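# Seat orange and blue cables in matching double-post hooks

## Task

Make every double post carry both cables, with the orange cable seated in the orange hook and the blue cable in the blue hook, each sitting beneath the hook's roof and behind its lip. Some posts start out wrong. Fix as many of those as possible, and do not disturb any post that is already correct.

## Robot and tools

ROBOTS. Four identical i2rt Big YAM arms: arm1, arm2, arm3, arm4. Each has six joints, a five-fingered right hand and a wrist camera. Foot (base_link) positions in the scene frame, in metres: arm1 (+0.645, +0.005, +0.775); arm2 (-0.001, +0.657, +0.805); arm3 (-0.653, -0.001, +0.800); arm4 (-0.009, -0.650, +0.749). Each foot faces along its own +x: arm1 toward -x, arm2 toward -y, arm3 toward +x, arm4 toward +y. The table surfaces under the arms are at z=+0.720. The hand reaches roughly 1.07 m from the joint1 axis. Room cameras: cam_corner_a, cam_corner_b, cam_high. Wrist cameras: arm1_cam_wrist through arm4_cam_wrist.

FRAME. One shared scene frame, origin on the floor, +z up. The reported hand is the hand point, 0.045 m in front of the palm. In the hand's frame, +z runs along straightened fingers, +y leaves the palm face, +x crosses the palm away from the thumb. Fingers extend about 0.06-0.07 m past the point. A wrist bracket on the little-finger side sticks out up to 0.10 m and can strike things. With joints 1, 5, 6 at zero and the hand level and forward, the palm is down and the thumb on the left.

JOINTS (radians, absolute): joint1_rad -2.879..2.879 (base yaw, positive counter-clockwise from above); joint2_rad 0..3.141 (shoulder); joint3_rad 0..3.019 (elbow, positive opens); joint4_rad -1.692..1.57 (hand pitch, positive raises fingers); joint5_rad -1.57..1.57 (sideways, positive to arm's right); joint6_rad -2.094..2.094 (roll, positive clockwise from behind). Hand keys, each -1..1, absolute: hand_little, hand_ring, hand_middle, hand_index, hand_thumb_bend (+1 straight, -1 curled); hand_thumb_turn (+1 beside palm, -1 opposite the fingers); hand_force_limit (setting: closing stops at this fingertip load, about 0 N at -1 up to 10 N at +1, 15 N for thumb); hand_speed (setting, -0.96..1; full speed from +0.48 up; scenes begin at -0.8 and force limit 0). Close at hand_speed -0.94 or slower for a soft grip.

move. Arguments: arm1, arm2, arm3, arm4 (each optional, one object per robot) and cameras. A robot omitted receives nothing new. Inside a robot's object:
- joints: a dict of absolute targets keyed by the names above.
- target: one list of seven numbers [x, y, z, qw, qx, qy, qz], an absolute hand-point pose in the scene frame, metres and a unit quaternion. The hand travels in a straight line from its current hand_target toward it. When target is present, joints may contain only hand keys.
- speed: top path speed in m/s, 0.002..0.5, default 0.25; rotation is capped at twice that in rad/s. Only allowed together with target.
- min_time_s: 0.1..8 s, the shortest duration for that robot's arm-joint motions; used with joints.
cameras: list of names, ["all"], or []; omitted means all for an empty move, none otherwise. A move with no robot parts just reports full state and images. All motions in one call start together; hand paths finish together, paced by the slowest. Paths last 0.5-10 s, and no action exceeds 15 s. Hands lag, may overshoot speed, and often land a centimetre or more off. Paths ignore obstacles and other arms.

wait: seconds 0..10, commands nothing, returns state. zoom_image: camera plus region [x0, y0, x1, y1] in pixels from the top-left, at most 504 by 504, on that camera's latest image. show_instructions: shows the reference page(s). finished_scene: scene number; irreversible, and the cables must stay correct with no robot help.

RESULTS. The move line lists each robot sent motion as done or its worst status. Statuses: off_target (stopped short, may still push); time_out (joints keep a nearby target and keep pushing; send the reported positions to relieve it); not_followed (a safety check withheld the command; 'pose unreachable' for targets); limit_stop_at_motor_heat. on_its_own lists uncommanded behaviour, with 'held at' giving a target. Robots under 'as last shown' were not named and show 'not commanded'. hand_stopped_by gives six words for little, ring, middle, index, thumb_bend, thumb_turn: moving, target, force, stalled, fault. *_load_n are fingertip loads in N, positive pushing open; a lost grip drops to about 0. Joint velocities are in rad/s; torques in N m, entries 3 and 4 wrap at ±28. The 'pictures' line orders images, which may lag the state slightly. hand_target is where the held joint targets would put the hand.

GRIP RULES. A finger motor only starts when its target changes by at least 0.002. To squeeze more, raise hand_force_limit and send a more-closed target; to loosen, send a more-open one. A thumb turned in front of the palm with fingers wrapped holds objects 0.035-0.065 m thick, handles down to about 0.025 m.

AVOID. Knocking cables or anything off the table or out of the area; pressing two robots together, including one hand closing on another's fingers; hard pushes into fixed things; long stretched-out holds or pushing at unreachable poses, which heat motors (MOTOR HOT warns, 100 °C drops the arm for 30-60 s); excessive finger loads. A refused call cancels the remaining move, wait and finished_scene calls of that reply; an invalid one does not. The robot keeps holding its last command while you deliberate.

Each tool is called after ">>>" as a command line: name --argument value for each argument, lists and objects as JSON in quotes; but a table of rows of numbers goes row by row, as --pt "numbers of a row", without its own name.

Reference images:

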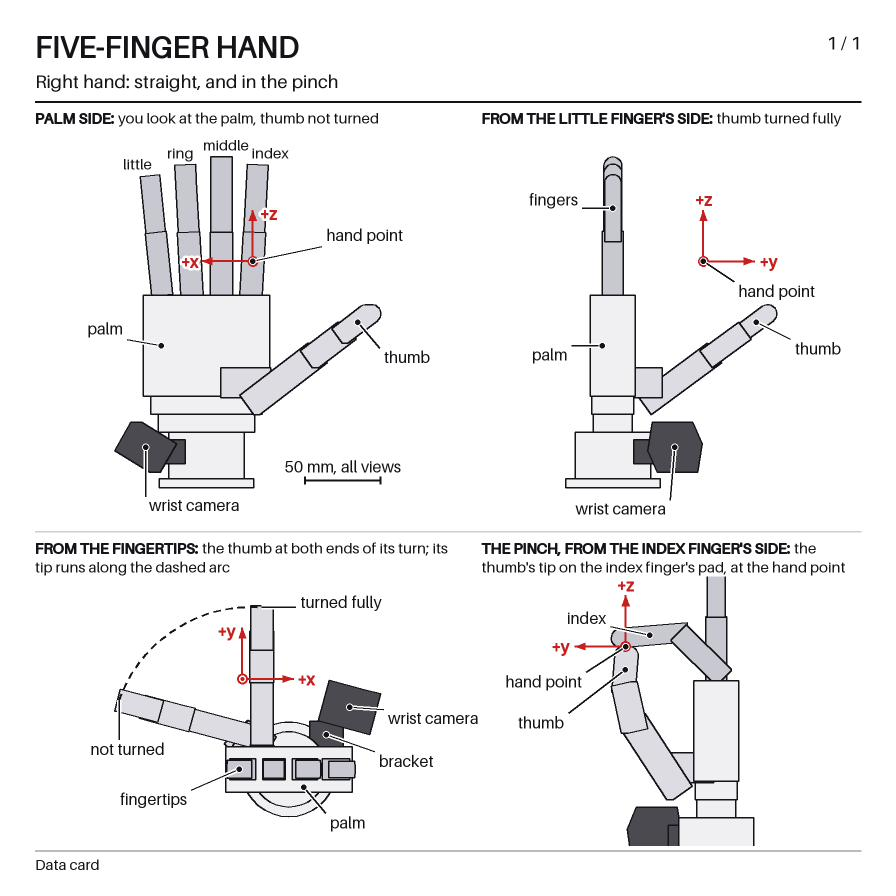

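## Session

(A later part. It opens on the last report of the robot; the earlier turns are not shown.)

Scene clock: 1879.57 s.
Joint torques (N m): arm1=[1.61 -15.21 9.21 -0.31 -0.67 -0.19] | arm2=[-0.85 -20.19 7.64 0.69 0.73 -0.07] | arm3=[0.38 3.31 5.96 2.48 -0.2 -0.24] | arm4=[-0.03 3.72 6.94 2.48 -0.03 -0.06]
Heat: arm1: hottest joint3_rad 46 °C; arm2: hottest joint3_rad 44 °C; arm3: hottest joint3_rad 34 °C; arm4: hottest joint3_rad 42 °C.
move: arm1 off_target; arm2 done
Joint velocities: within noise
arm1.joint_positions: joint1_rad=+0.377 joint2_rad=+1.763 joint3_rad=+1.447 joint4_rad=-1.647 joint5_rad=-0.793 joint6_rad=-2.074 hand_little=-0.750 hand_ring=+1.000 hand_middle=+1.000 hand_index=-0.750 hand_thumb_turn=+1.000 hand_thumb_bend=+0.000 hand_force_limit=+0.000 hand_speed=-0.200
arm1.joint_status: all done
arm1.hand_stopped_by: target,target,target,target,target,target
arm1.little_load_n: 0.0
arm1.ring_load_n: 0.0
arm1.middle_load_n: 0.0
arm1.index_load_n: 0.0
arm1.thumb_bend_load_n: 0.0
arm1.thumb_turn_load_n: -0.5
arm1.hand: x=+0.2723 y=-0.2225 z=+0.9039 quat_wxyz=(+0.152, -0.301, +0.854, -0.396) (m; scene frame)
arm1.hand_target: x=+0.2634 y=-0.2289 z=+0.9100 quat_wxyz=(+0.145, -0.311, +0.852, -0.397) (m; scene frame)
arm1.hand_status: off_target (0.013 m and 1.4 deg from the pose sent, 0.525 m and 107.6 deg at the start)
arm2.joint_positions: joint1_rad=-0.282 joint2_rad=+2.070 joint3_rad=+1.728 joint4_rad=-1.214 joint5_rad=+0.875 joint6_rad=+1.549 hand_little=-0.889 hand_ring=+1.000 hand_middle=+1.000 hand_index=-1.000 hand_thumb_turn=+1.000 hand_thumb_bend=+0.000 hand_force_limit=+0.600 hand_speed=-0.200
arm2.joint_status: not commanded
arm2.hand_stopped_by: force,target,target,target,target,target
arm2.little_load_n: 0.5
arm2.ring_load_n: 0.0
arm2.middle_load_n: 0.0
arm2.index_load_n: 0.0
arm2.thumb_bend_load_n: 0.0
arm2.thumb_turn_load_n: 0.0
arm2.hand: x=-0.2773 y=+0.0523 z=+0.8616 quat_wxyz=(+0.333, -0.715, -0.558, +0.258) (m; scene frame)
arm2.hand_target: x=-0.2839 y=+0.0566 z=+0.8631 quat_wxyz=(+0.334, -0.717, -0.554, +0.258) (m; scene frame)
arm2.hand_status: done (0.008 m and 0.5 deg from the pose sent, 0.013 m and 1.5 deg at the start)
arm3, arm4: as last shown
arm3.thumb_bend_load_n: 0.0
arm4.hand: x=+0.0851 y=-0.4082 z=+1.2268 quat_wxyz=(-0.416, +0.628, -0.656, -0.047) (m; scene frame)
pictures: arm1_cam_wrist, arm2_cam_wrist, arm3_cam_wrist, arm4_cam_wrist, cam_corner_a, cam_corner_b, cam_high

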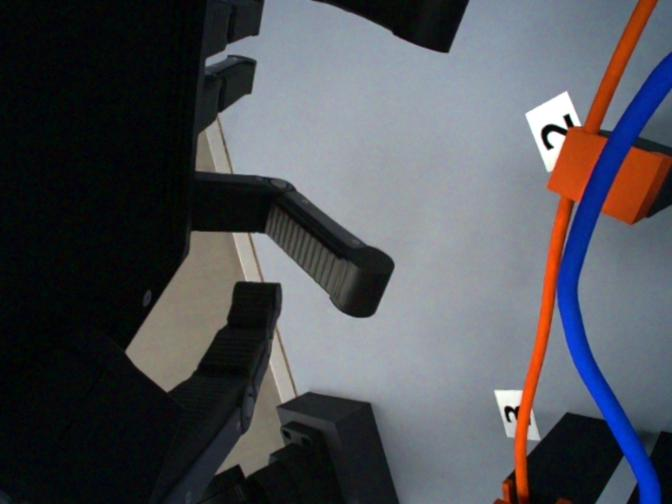

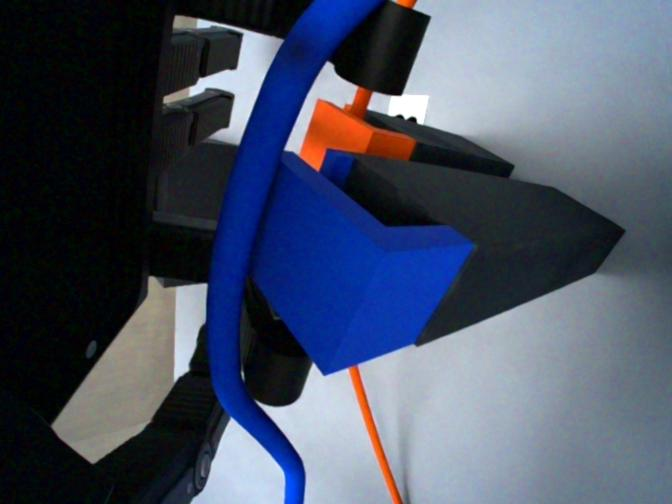

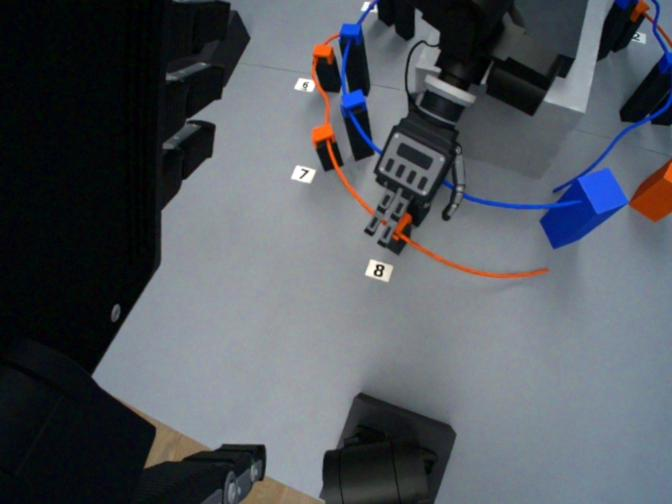

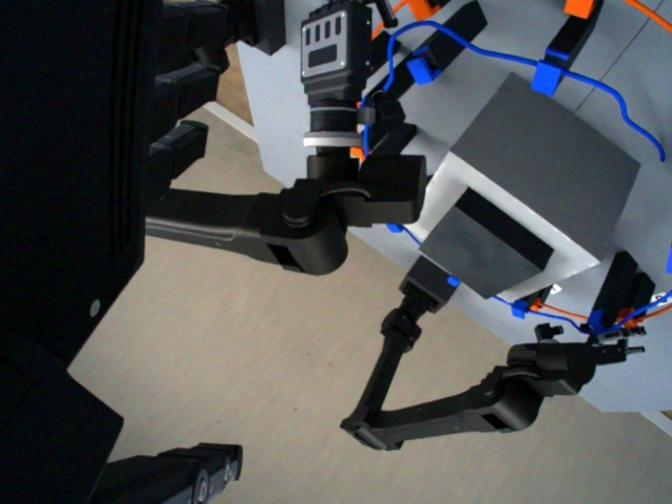

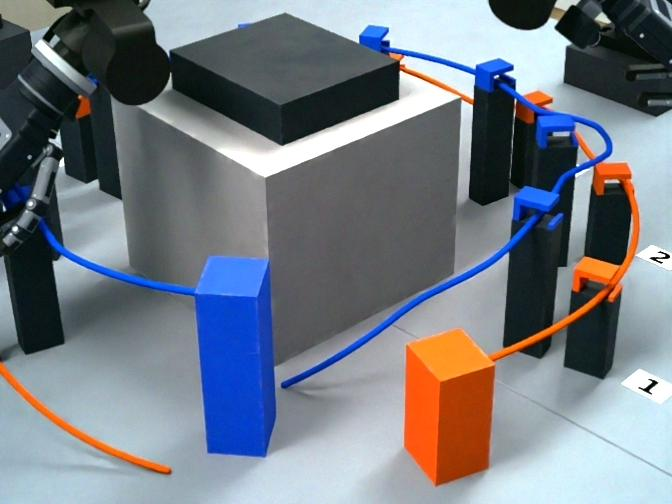

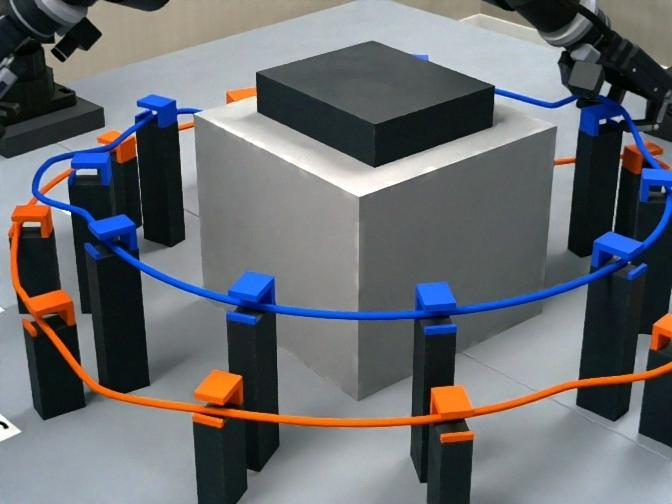

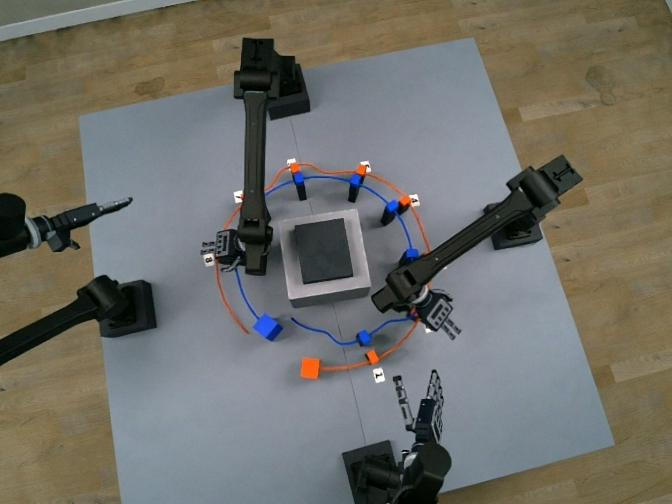

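>>> move --arm2 '{"target": [-0.288, 0.0566, 0.8495, -0.3344, 0.7171, 0.5542, -0.2584], "speed": 0.06}' --arm1 '{"target": [0.251, -0.201, 0.834, -0.1448, 0.3107, -0.8514, 0.397], "speed": 0.12}' --cameras '["all"]'

>>> zoom_image --camera "cam_corner_b" --region '[550, 60, 660, 170]'

>>> zoom_image --camera "cam_corner_a" --region '[0, 150, 110, 280]'

>>> zoom_image --camera "cam_corner_a" --region '[500, 40, 672, 220]'

>>> zoom_image --camera "cam_corner_b" --region '[0, 80, 140, 220]'

>>> zoom_image --camera "cam_high" --region '[350, 250, 450, 350]'

Scene clock: 1927.87 s.
Joint torques (N m): arm1=[0.67 -15.38 6.01 0.55 -0.53 -0.11] | arm2=[-0.85 -19.08 7.54 0.69 0.74 -0.12] | arm3=[0.38 3.78 6.17 2.65 -0.17 -0.24] | arm4=[0.26 3.66 6.94 2.47 -0.01 -0.05]
Heat: arm1: hottest joint3_rad 47 °C; arm2: hottest joint3_rad 43 °C; arm3: hottest joint3_rad 34 °C; arm4: hottest joint3_rad 41 °C.
move: arm1 off_target; arm2 off_target
Joint velocities: within noise
arm1.joint_positions: joint1_rad=+0.337 joint2_rad=+1.832 joint3_rad=+1.384 joint4_rad=-1.505 joint5_rad=-0.761 joint6_rad=-2.088 hand_little=-0.750 hand_ring=+1.000 hand_middle=+1.000 hand_index=-0.750 hand_thumb_turn=+1.000 hand_thumb_bend=+0.000 hand_force_limit=+0.000 hand_speed=-0.200
arm1.joint_status: not commanded
arm1.hand_stopped_by: target,target,target,target,target,target
arm1.little_load_n: 0.0
arm1.ring_load_n: 0.0
arm1.middle_load_n: 0.0
arm1.index_load_n: 0.0
arm1.thumb_bend_load_n: 0.0
arm1.thumb_turn_load_n: 0.0
arm1.hand: x=+0.2545 y=-0.2046 z=+0.8427 quat_wxyz=(+0.139, -0.297, +0.863, -0.386) (m; scene frame)
arm1.hand_target: x=+0.2514 y=-0.2015 z=+0.8341 quat_wxyz=(+0.139, -0.296, +0.863, -0.386) (m; scene frame)
arm1.hand_status: off_target (0.010 m and 2.5 deg from the pose sent, 0.076 m and 1.4 deg at the start; a joint's target at an end of its range on 36 of 40 steps)
arm2.joint_positions: joint1_rad=-0.289 joint2_rad=+2.070 joint3_rad=+1.714 joint4_rad=-1.179 joint5_rad=+0.875 joint6_rad=+1.542 hand_little=-0.889 hand_ring=+1.000 hand_middle=+1.000 hand_index=-1.000 hand_thumb_turn=+1.000 hand_thumb_bend=+0.000 hand_force_limit=+0.600 hand_speed=-0.200
arm2.joint_status: not commanded
arm2.hand_stopped_by: force,target,target,target,target,target
arm2.little_load_n: 0.0
arm2.ring_load_n: 0.5
arm2.middle_load_n: 0.0
arm2.index_load_n: 0.0
arm2.thumb_bend_load_n: 0.0
arm2.thumb_turn_load_n: 0.0
arm2.hand: x=-0.2818 y=+0.0515 z=+0.8569 quat_wxyz=(+0.329, -0.718, -0.554, +0.263) (m; scene frame)
arm2.hand_target: x=-0.2878 y=+0.0567 z=+0.8496 quat_wxyz=(+0.334, -0.717, -0.554, +0.258) (m; scene frame)
arm2.hand_status: off_target (0.011 m and 0.8 deg from the pose sent, 0.017 m and 0.5 deg at the start)
arm3, arm4: as last shown
arm3.thumb_turn_load_n: -0.5
pictures: arm1_cam_wrist, arm2_cam_wrist, arm3_cam_wrist, arm4_cam_wrist, cam_corner_a, cam_corner_b, cam_high

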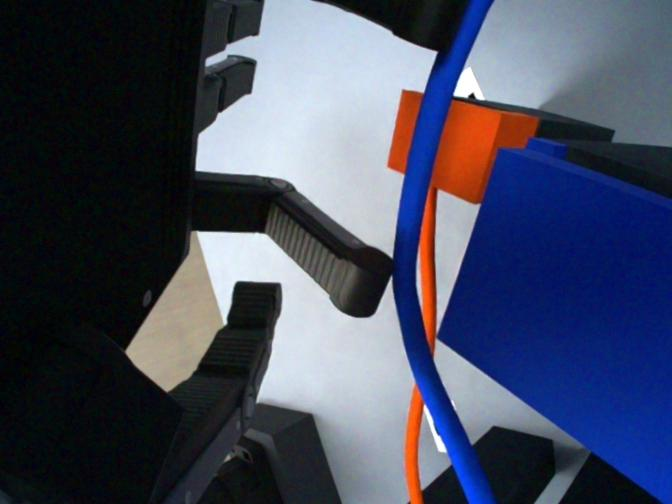

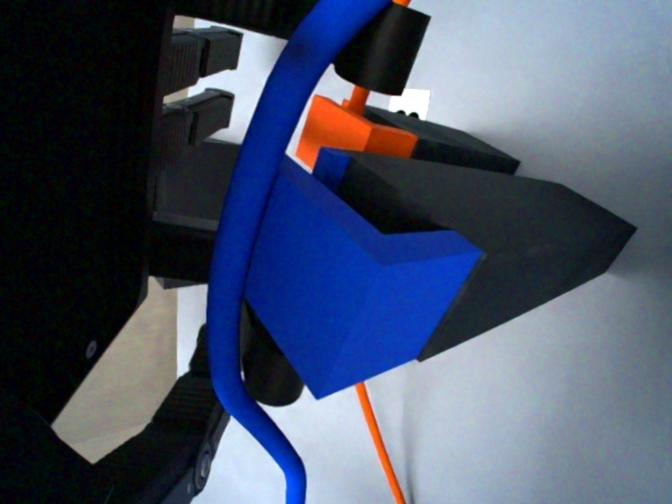

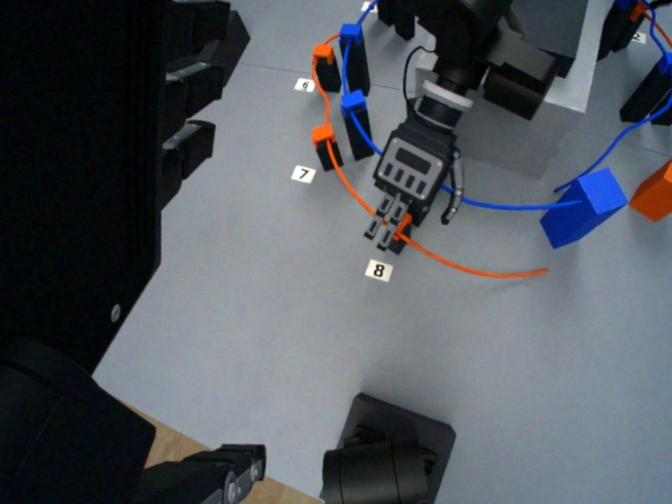

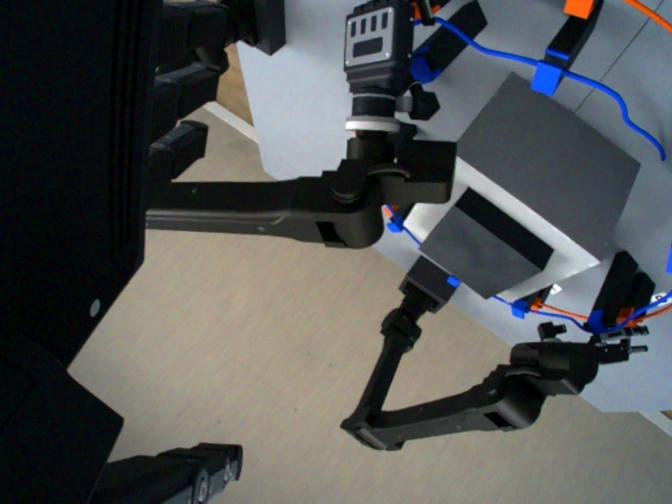

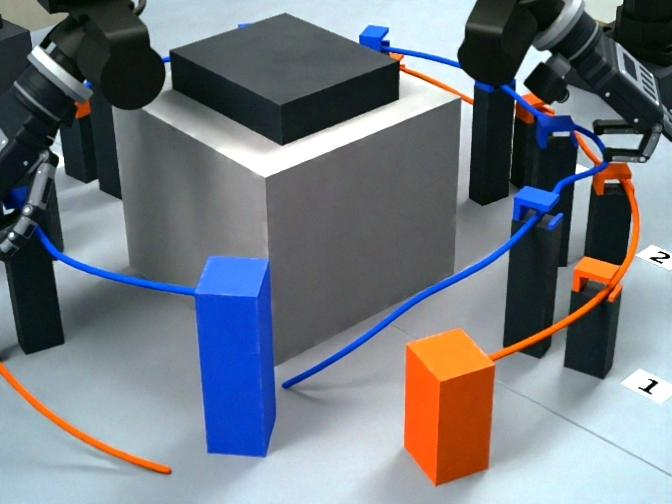

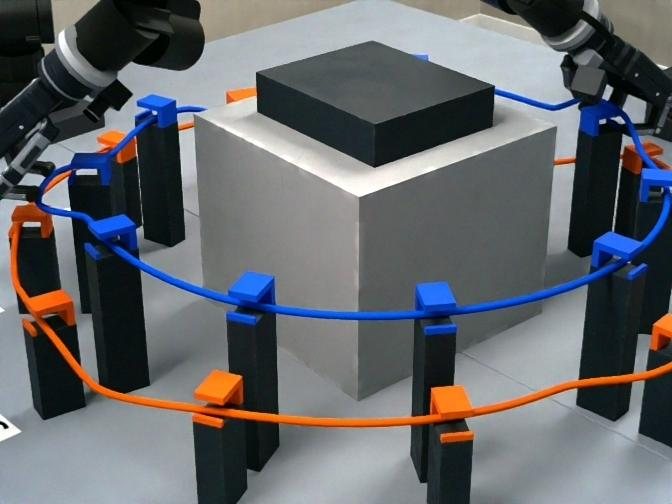

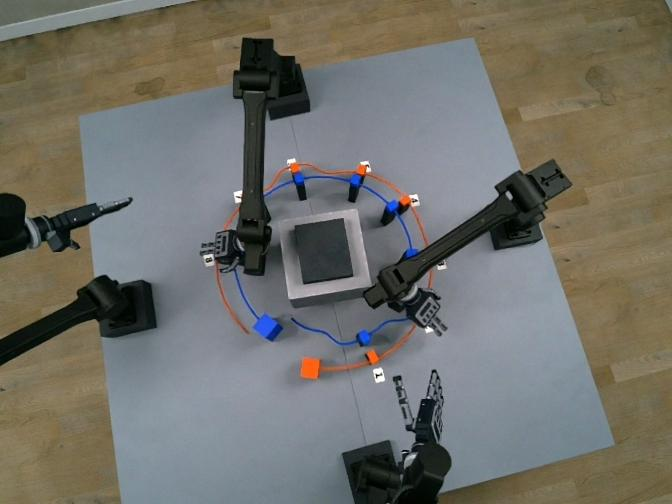

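Scaled by 4.582.

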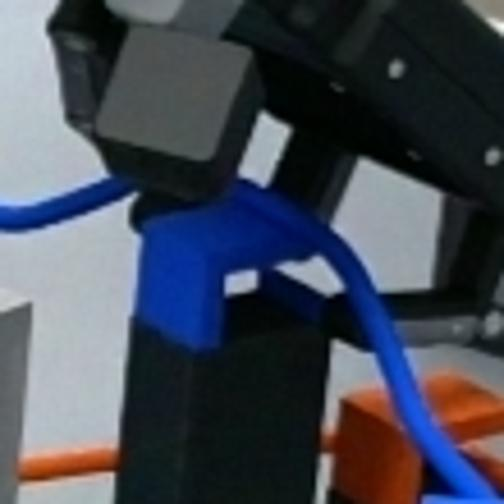

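Scaled by 3.877.

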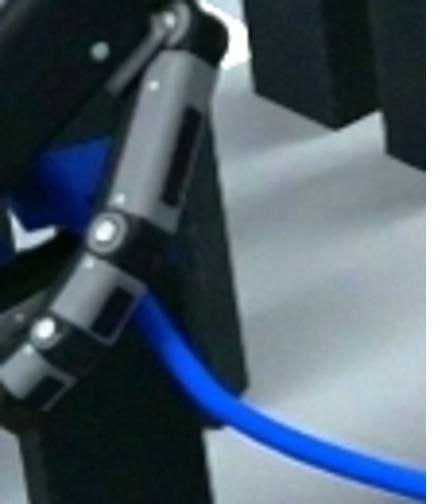

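Scaled by 2.800.

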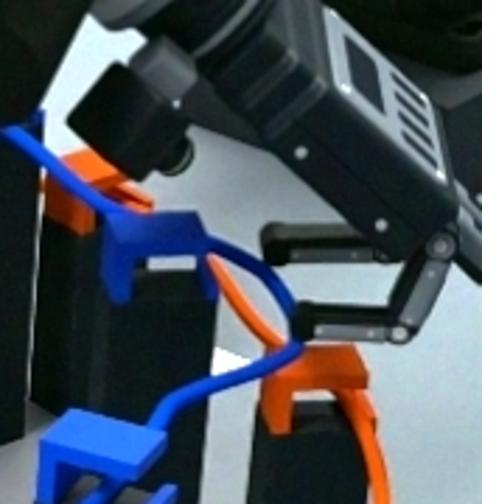

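Scaled by 3.600.

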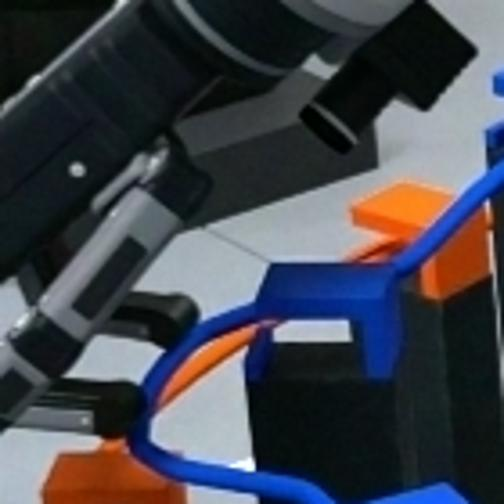

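Scaled by 5.040.

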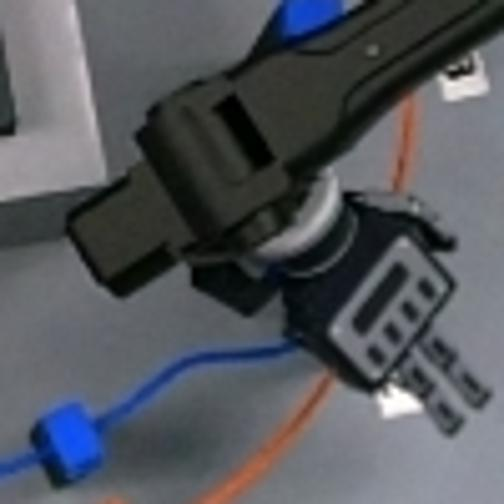

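>>> zoom_image --camera "cam_corner_a" --region '[0, 180, 60, 250]'

>>> zoom_image --camera "cam_corner_b" --region '[570, 80, 645, 150]'

>>> zoom_image --camera "arm2_cam_wrist" --region '[200, 80, 420, 300]'

Scaled by 7.200.

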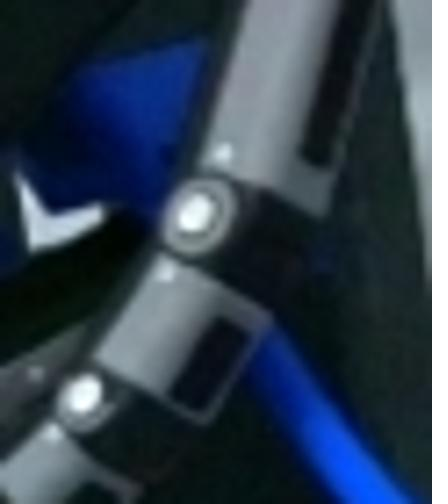

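Scaled by 6.720.

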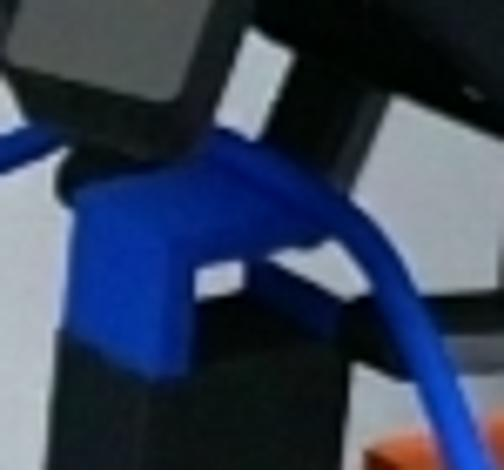

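Scaled by 2.291 from the camera's 672x504 image, which has a finer 960x720 frame.

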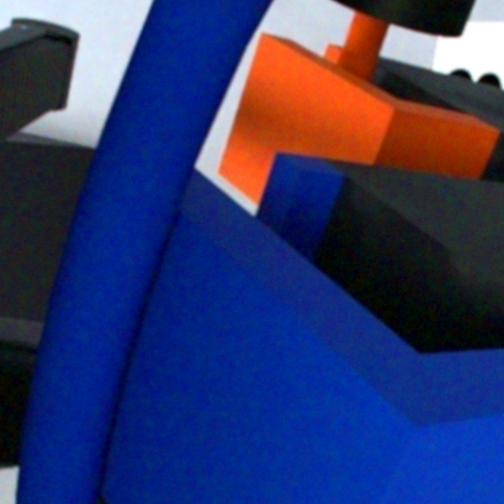

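>>> move --arm2 '{"target": [-0.311, 0.0610, 0.870, -0.3344, 0.7171, 0.5542, -0.2584], "speed": 0.07}' --arm1 '{"target": [0.2585, -0.2065, 0.812, -0.1448, 0.3107, -0.8514, 0.397], "speed": 0.08}' --cameras '["all"]'

>>> zoom_image --camera "cam_corner_b" --region '[550, 60, 660, 170]'

>>> zoom_image --camera "arm2_cam_wrist" --region '[200, 0, 460, 300]'

>>> zoom_image --camera "cam_corner_a" --region '[500, 40, 672, 220]'

>>> zoom_image --camera "cam_corner_b" --region '[0, 80, 140, 220]'

Scene clock: 1978.50 s.
Joint torques (N m): arm1=[1.55 -14.92 5.67 0.58 -0.68 -0.11] | arm2=[-0.67 -20.72 9.4 0.66 0.64 -0.18] | arm3=[0.73 3.66 6.13 2.51 -0.19 -0.25] | arm4=[0.32 3.78 6.95 2.59 -0.02 -0.05]
Heat: arm1: hottest joint3_rad 44 °C; arm2: hottest joint3_rad 41 °C; arm3: hottest joint3_rad 34 °C; arm4: hottest joint3_rad 40 °C.
move: arm1 off_target; arm2 off_target
Joint velocities: within noise
arm1.joint_positions: joint1_rad=+0.337 joint2_rad=+1.845 joint3_rad=+1.346 joint4_rad=-1.446 joint5_rad=-0.766 joint6_rad=-2.088 hand_little=-0.750 hand_ring=+1.000 hand_middle=+1.000 hand_index=-0.750 hand_thumb_turn=+1.000 hand_thumb_bend=+0.000 hand_force_limit=+0.000 hand_speed=-0.200
arm1.joint_status: not commanded
arm1.hand_stopped_by: target,target,target,target,target,target
arm1.little_load_n: 0.0
arm1.ring_load_n: 0.0
arm1.middle_load_n: 0.0
arm1.index_load_n: 0.0
arm1.thumb_bend_load_n: 0.0
arm1.thumb_turn_load_n: 0.0
arm1.hand: x=+0.2576 y=-0.2048 z=+0.8227 quat_wxyz=(+0.135, -0.297, +0.862, -0.388) (m; scene frame)
arm1.hand_target: x=+0.2589 y=-0.2068 z=+0.8122 quat_wxyz=(+0.141, -0.300, +0.859, -0.389) (m; scene frame)
arm1.hand_status: off_target (0.011 m and 2.5 deg from the pose sent, 0.031 m and 2.5 deg at the start; a joint's target at an end of its range on 36 of 36 steps)
arm2.joint_positions: joint1_rad=-0.331 joint2_rad=+2.070 joint3_rad=+1.714 joint4_rad=-1.176 joint5_rad=+0.875 joint6_rad=+1.485 hand_little=-0.889 hand_ring=+1.000 hand_middle=+1.000 hand_index=-1.000 hand_thumb_turn=+1.000 hand_thumb_bend=+0.000 hand_force_limit=+0.600 hand_speed=-0.200
arm2.joint_status: not commanded
arm2.hand_stopped_by: force,target,target,target,target,target
arm2.little_load_n: 0.0
arm2.ring_load_n: 0.0
arm2.middle_load_n: 0.0
arm2.index_load_n: 0.5
arm2.thumb_bend_load_n: 0.0
arm2.thumb_turn_load_n: 0.0
arm2.hand: x=-0.3052 y=+0.0660 z=+0.8556 quat_wxyz=(+0.341, -0.714, -0.559, +0.247) (m; scene frame)
arm2.hand_target: x=-0.3108 y=+0.0612 z=+0.8701 quat_wxyz=(+0.334, -0.717, -0.554, +0.258) (m; scene frame)
arm2.hand_status: off_target (0.016 m and 1.7 deg from the pose sent, 0.033 m and 0.8 deg at the start)
arm3, arm4: as last shown
arm3.thumb_turn_load_n: 0.0
arm4.thumb_turn_load_n: -0.5
pictures: arm1_cam_wrist, arm2_cam_wrist, arm3_cam_wrist, arm4_cam_wrist, cam_corner_a, cam_corner_b, cam_high

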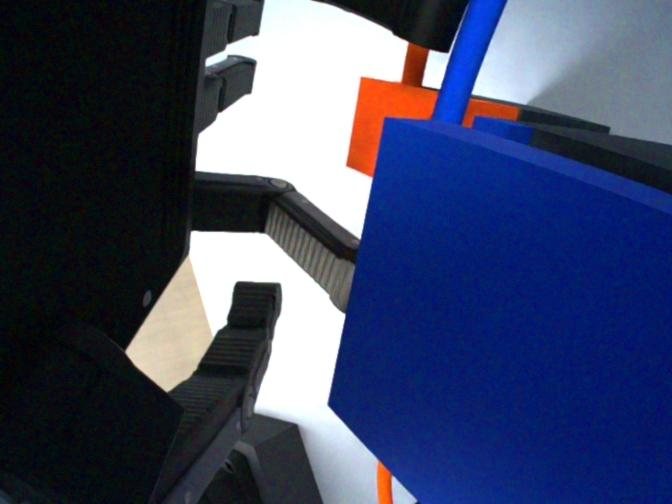

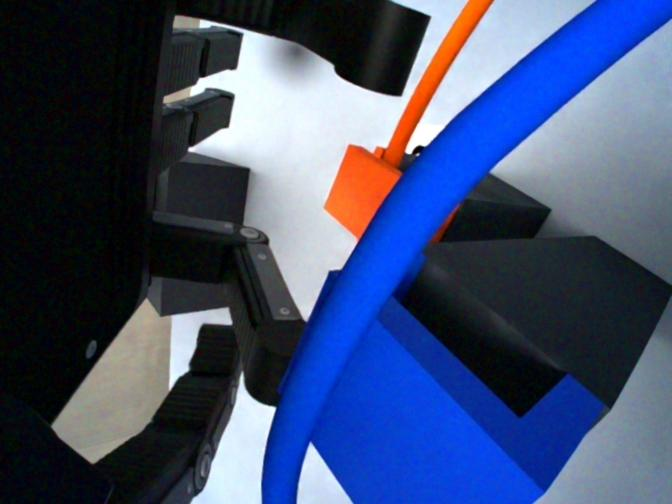

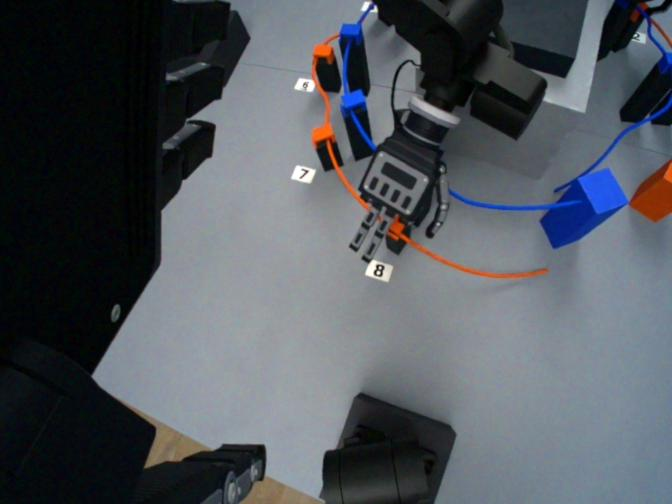

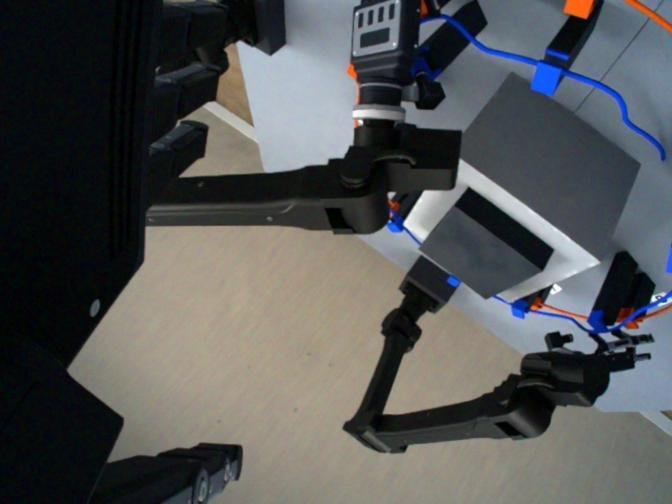

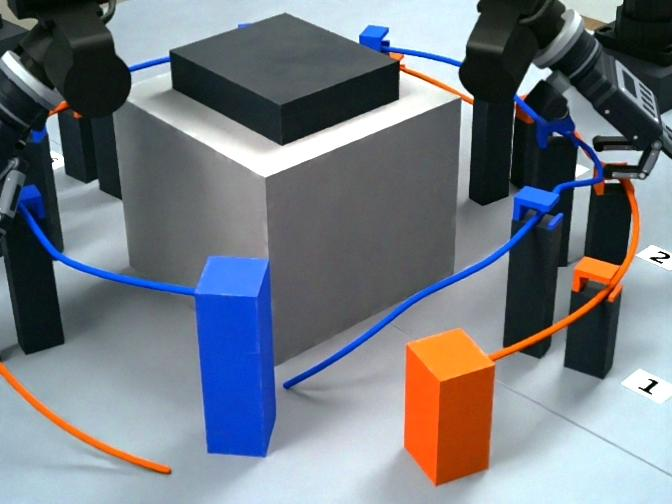

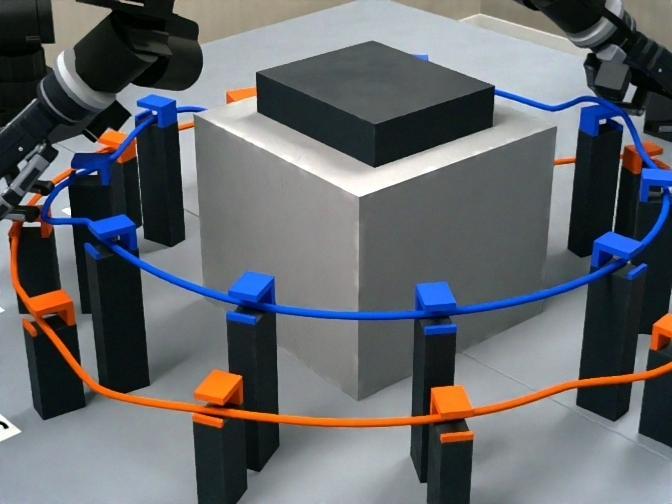

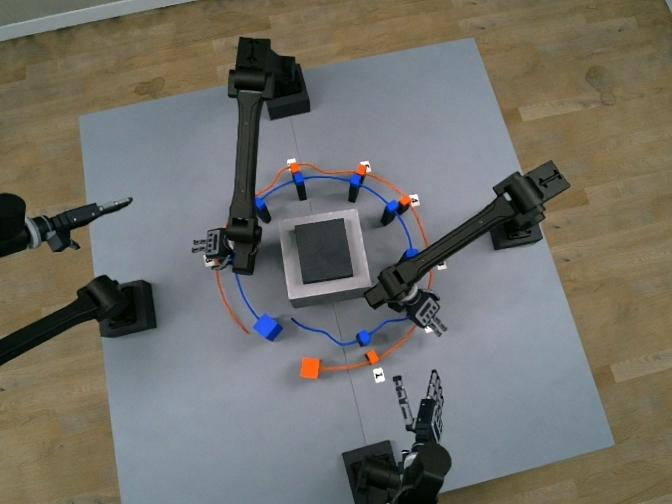

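Scaled by 4.582.

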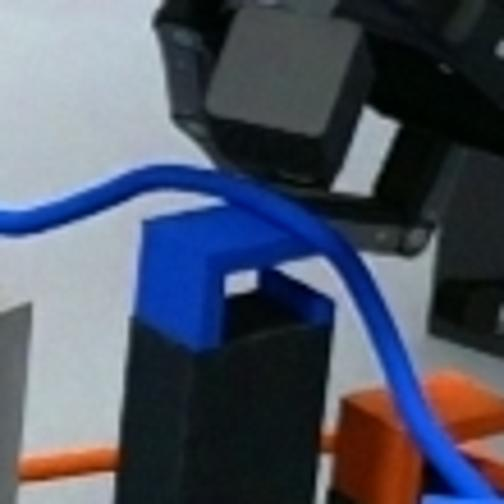

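Scaled by 1.680 from the camera's 672x504 image, which has a finer 960x720 frame.

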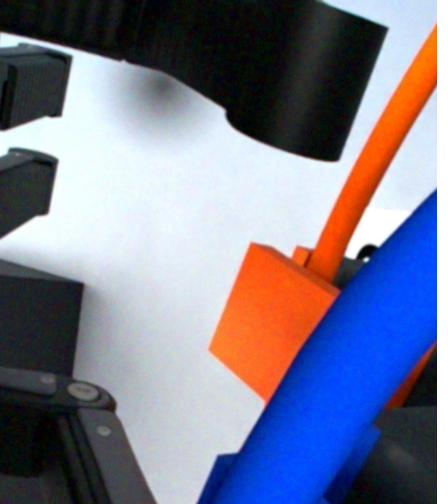

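Scaled by 2.800.

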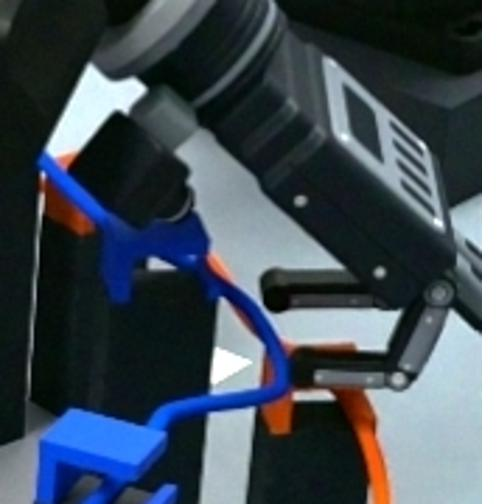

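Scaled by 3.600.

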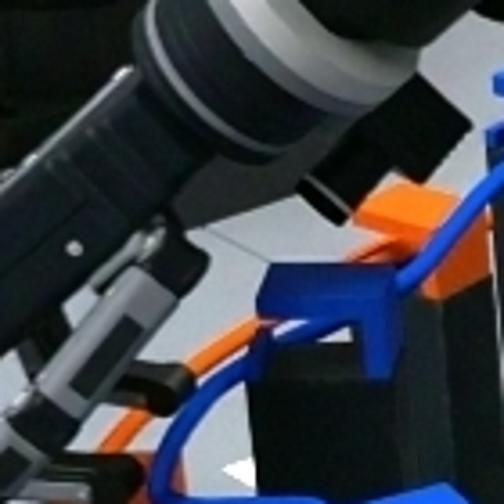

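>>> move --arm2 '{"target": [-0.300, 0.0545, 0.868, -0.2576, 0.7481, 0.5782, -0.1991], "speed": 0.14, "joints": {"hand_index": -0.58, "hand_little": -0.58, "hand_force_limit": 0.6, "hand_speed": -0.4}}' --arm1 '{"target": [0.229, -0.178, 0.868, -0.1448, 0.3107, -0.8514, 0.397], "speed": 0.08, "joints": {"hand_index": 0.0, "hand_little": 0.0, "hand_speed": -0.5}}' --cameras '["all"]'

>>> zoom_image --camera "cam_corner_b" --region '[550, 60, 660, 170]'

>>> zoom_image --camera "cam_corner_a" --region '[500, 40, 672, 220]'

>>> zoom_image --camera "cam_corner_b" --region '[0, 100, 140, 240]'

>>> zoom_image --camera "cam_corner_a" --region '[0, 150, 110, 280]'

Scene clock: 2138.03 s.
Joint torques (N m): arm1=[0.62 -17.79 8.9 -0.29 -0.48 -0.1] | arm2=[-0.5 -21.19 12.63 -0.2 0.15 -0.14] | arm3=[0.21 3.49 6.11 2.54 -0.19 -0.26] | arm4=[0.15 3.49 6.98 2.55 -0.04 -0.06]
Heat: arm1: hottest joint3_rad 41 °C; arm2: hottest joint3_rad 42 °C; arm3: hottest joint3_rad 34 °C; arm4: hottest joint3_rad 39 °C.
move: arm1 off_target; arm2 off_target
Joint velocities: within noise
arm1.joint_positions: joint1_rad=+0.290 joint2_rad=+1.845 joint3_rad=+1.436 joint4_rad=-1.584 joint5_rad=-0.727 joint6_rad=-2.088 hand_little=+0.000 hand_ring=+1.000 hand_middle=+1.000 hand_index=+0.000 hand_thumb_turn=+1.000 hand_thumb_bend=+0.000 hand_force_limit=+0.000 hand_speed=-0.500
arm1.joint_status: all done
arm1.hand_stopped_by: target,target,target,target,target,target
arm1.little_load_n: 0.0
arm1.ring_load_n: 0.0
arm1.middle_load_n: 0.0
arm1.index_load_n: 0.0
arm1.thumb_bend_load_n: 0.0
arm1.thumb_turn_load_n: 0.0
arm1.hand: x=+0.2433 y=-0.1795 z=+0.8552 quat_wxyz=(+0.151, -0.273, +0.873, -0.375) (m; scene frame)
arm1.hand_target: x=+0.2297 y=-0.1784 z=+0.8681 quat_wxyz=(+0.133, -0.280, +0.874, -0.374) (m; scene frame)
arm1.hand_status: off_target (0.019 m and 5.6 deg from the pose sent, 0.060 m and 2.5 deg at the start; a joint's target at an end of its range on 47 of 47 steps)
arm2.joint_positions: joint1_rad=-0.373 joint2_rad=+2.070 joint3_rad=+1.714 joint4_rad=-1.191 joint5_rad=+0.674 joint6_rad=+1.457 hand_little=-0.580 hand_ring=+1.000 hand_middle=+1.000 hand_index=-0.580 hand_thumb_turn=+1.000 hand_thumb_bend=+0.000 hand_force_limit=+0.600 hand_speed=-0.400
arm2.joint_status: all done
arm2.hand_stopped_by: target,target,target,target,target,target
arm2.little_load_n: 0.0
arm2.ring_load_n: 0.0
arm2.middle_load_n: 0.0
arm2.index_load_n: 0.0
arm2.thumb_bend_load_n: 0.0
arm2.thumb_turn_load_n: 0.0
arm2.hand: x=-0.2934 y=+0.0714 z=+0.8364 quat_wxyz=(+0.274, -0.745, -0.581, +0.181) (m; scene frame)
arm2.hand_target: x=-0.2995 y=+0.0557 z=+0.8682 quat_wxyz=(+0.258, -0.748, -0.578, +0.200) (m; scene frame)
arm2.hand_status: off_target (0.036 m and 2.8 deg from the pose sent, 0.018 m and 12.0 deg at the start)
arm3, arm4: as last shown
arm4.thumb_turn_load_n: 0.0
pictures: arm1_cam_wrist, arm2_cam_wrist, arm3_cam_wrist, arm4_cam_wrist, cam_corner_a, cam_corner_b, cam_high

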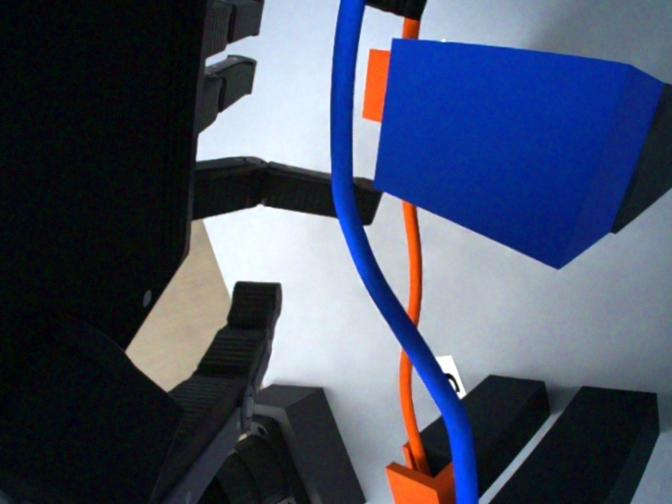

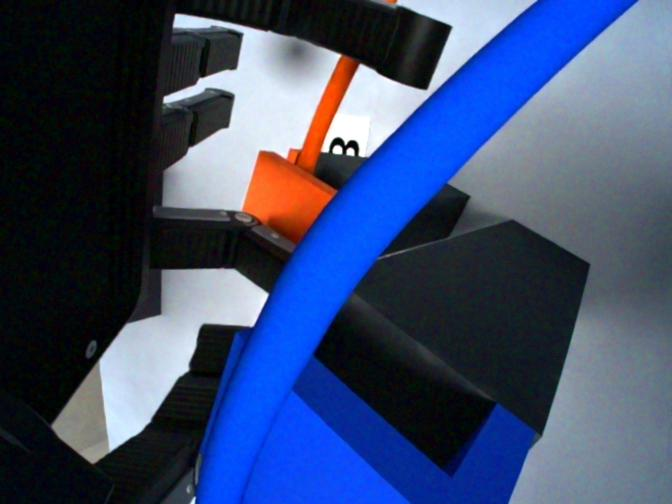

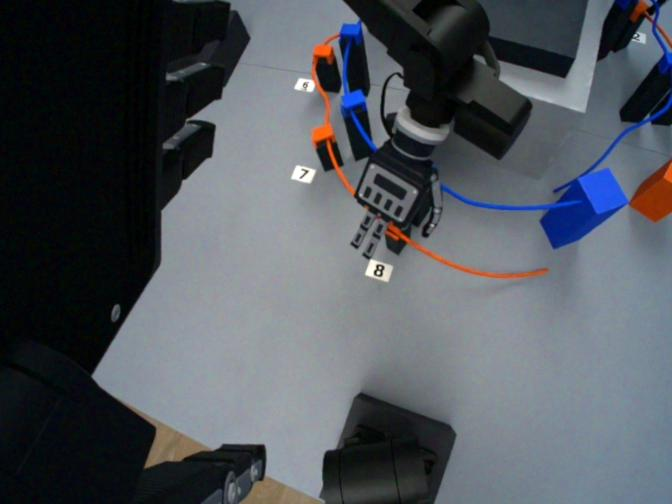

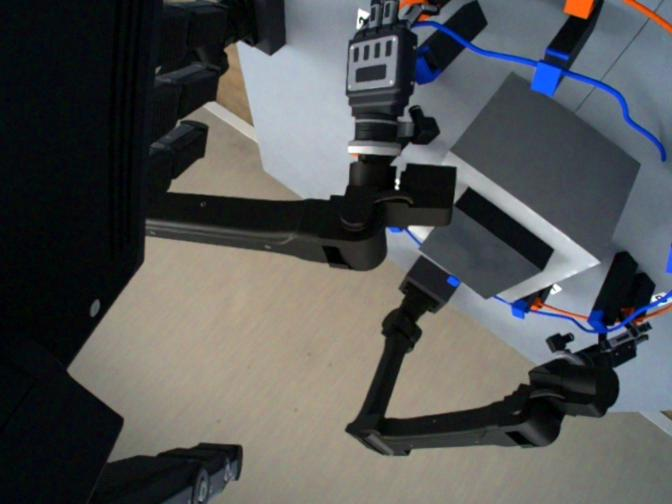

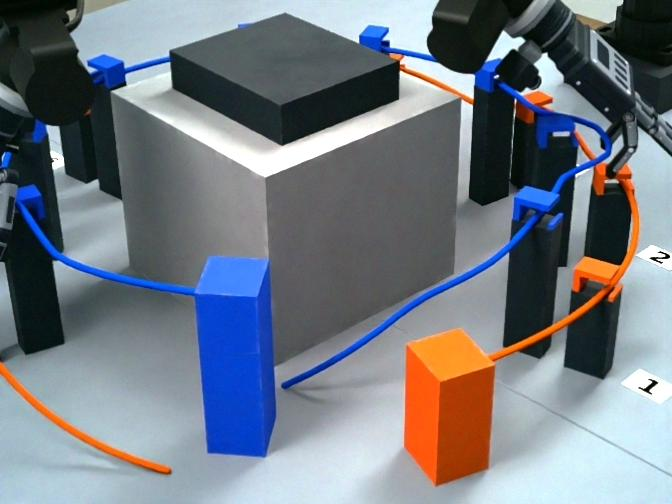

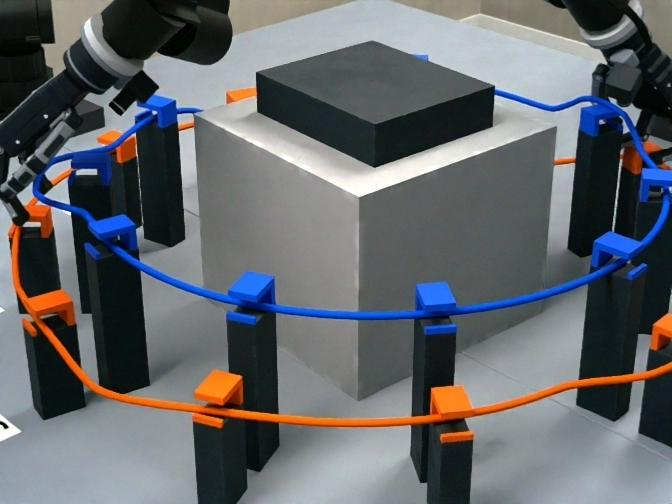

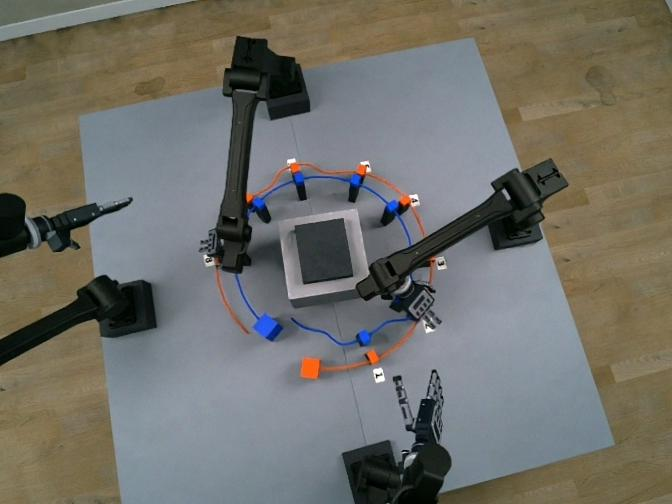

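Scaled by 4.582.

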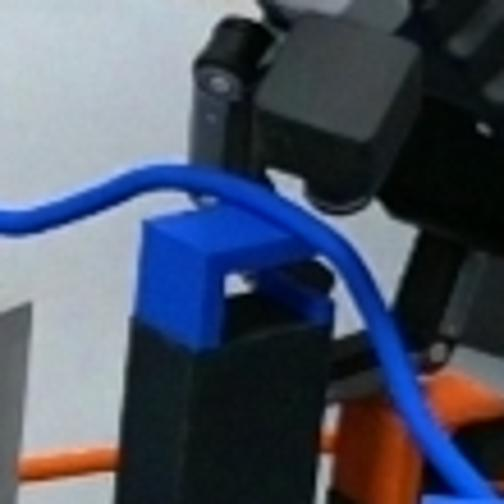

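Scaled by 2.800.

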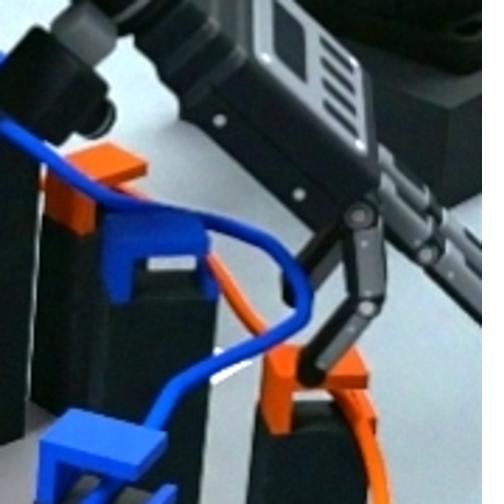

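Scaled by 3.600.

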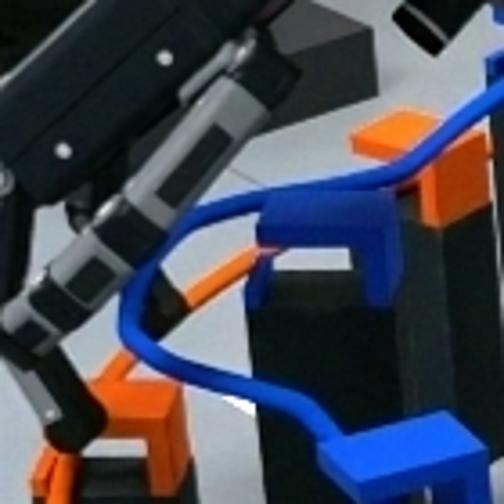

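Scaled by 3.877.

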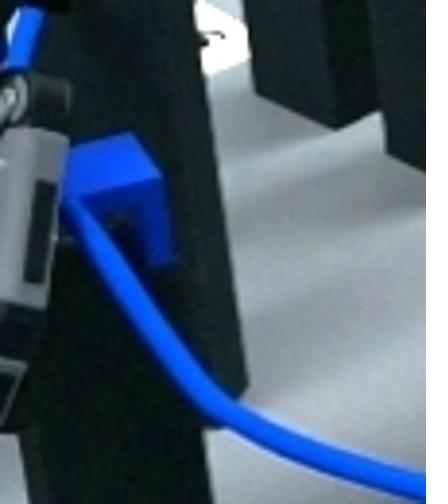

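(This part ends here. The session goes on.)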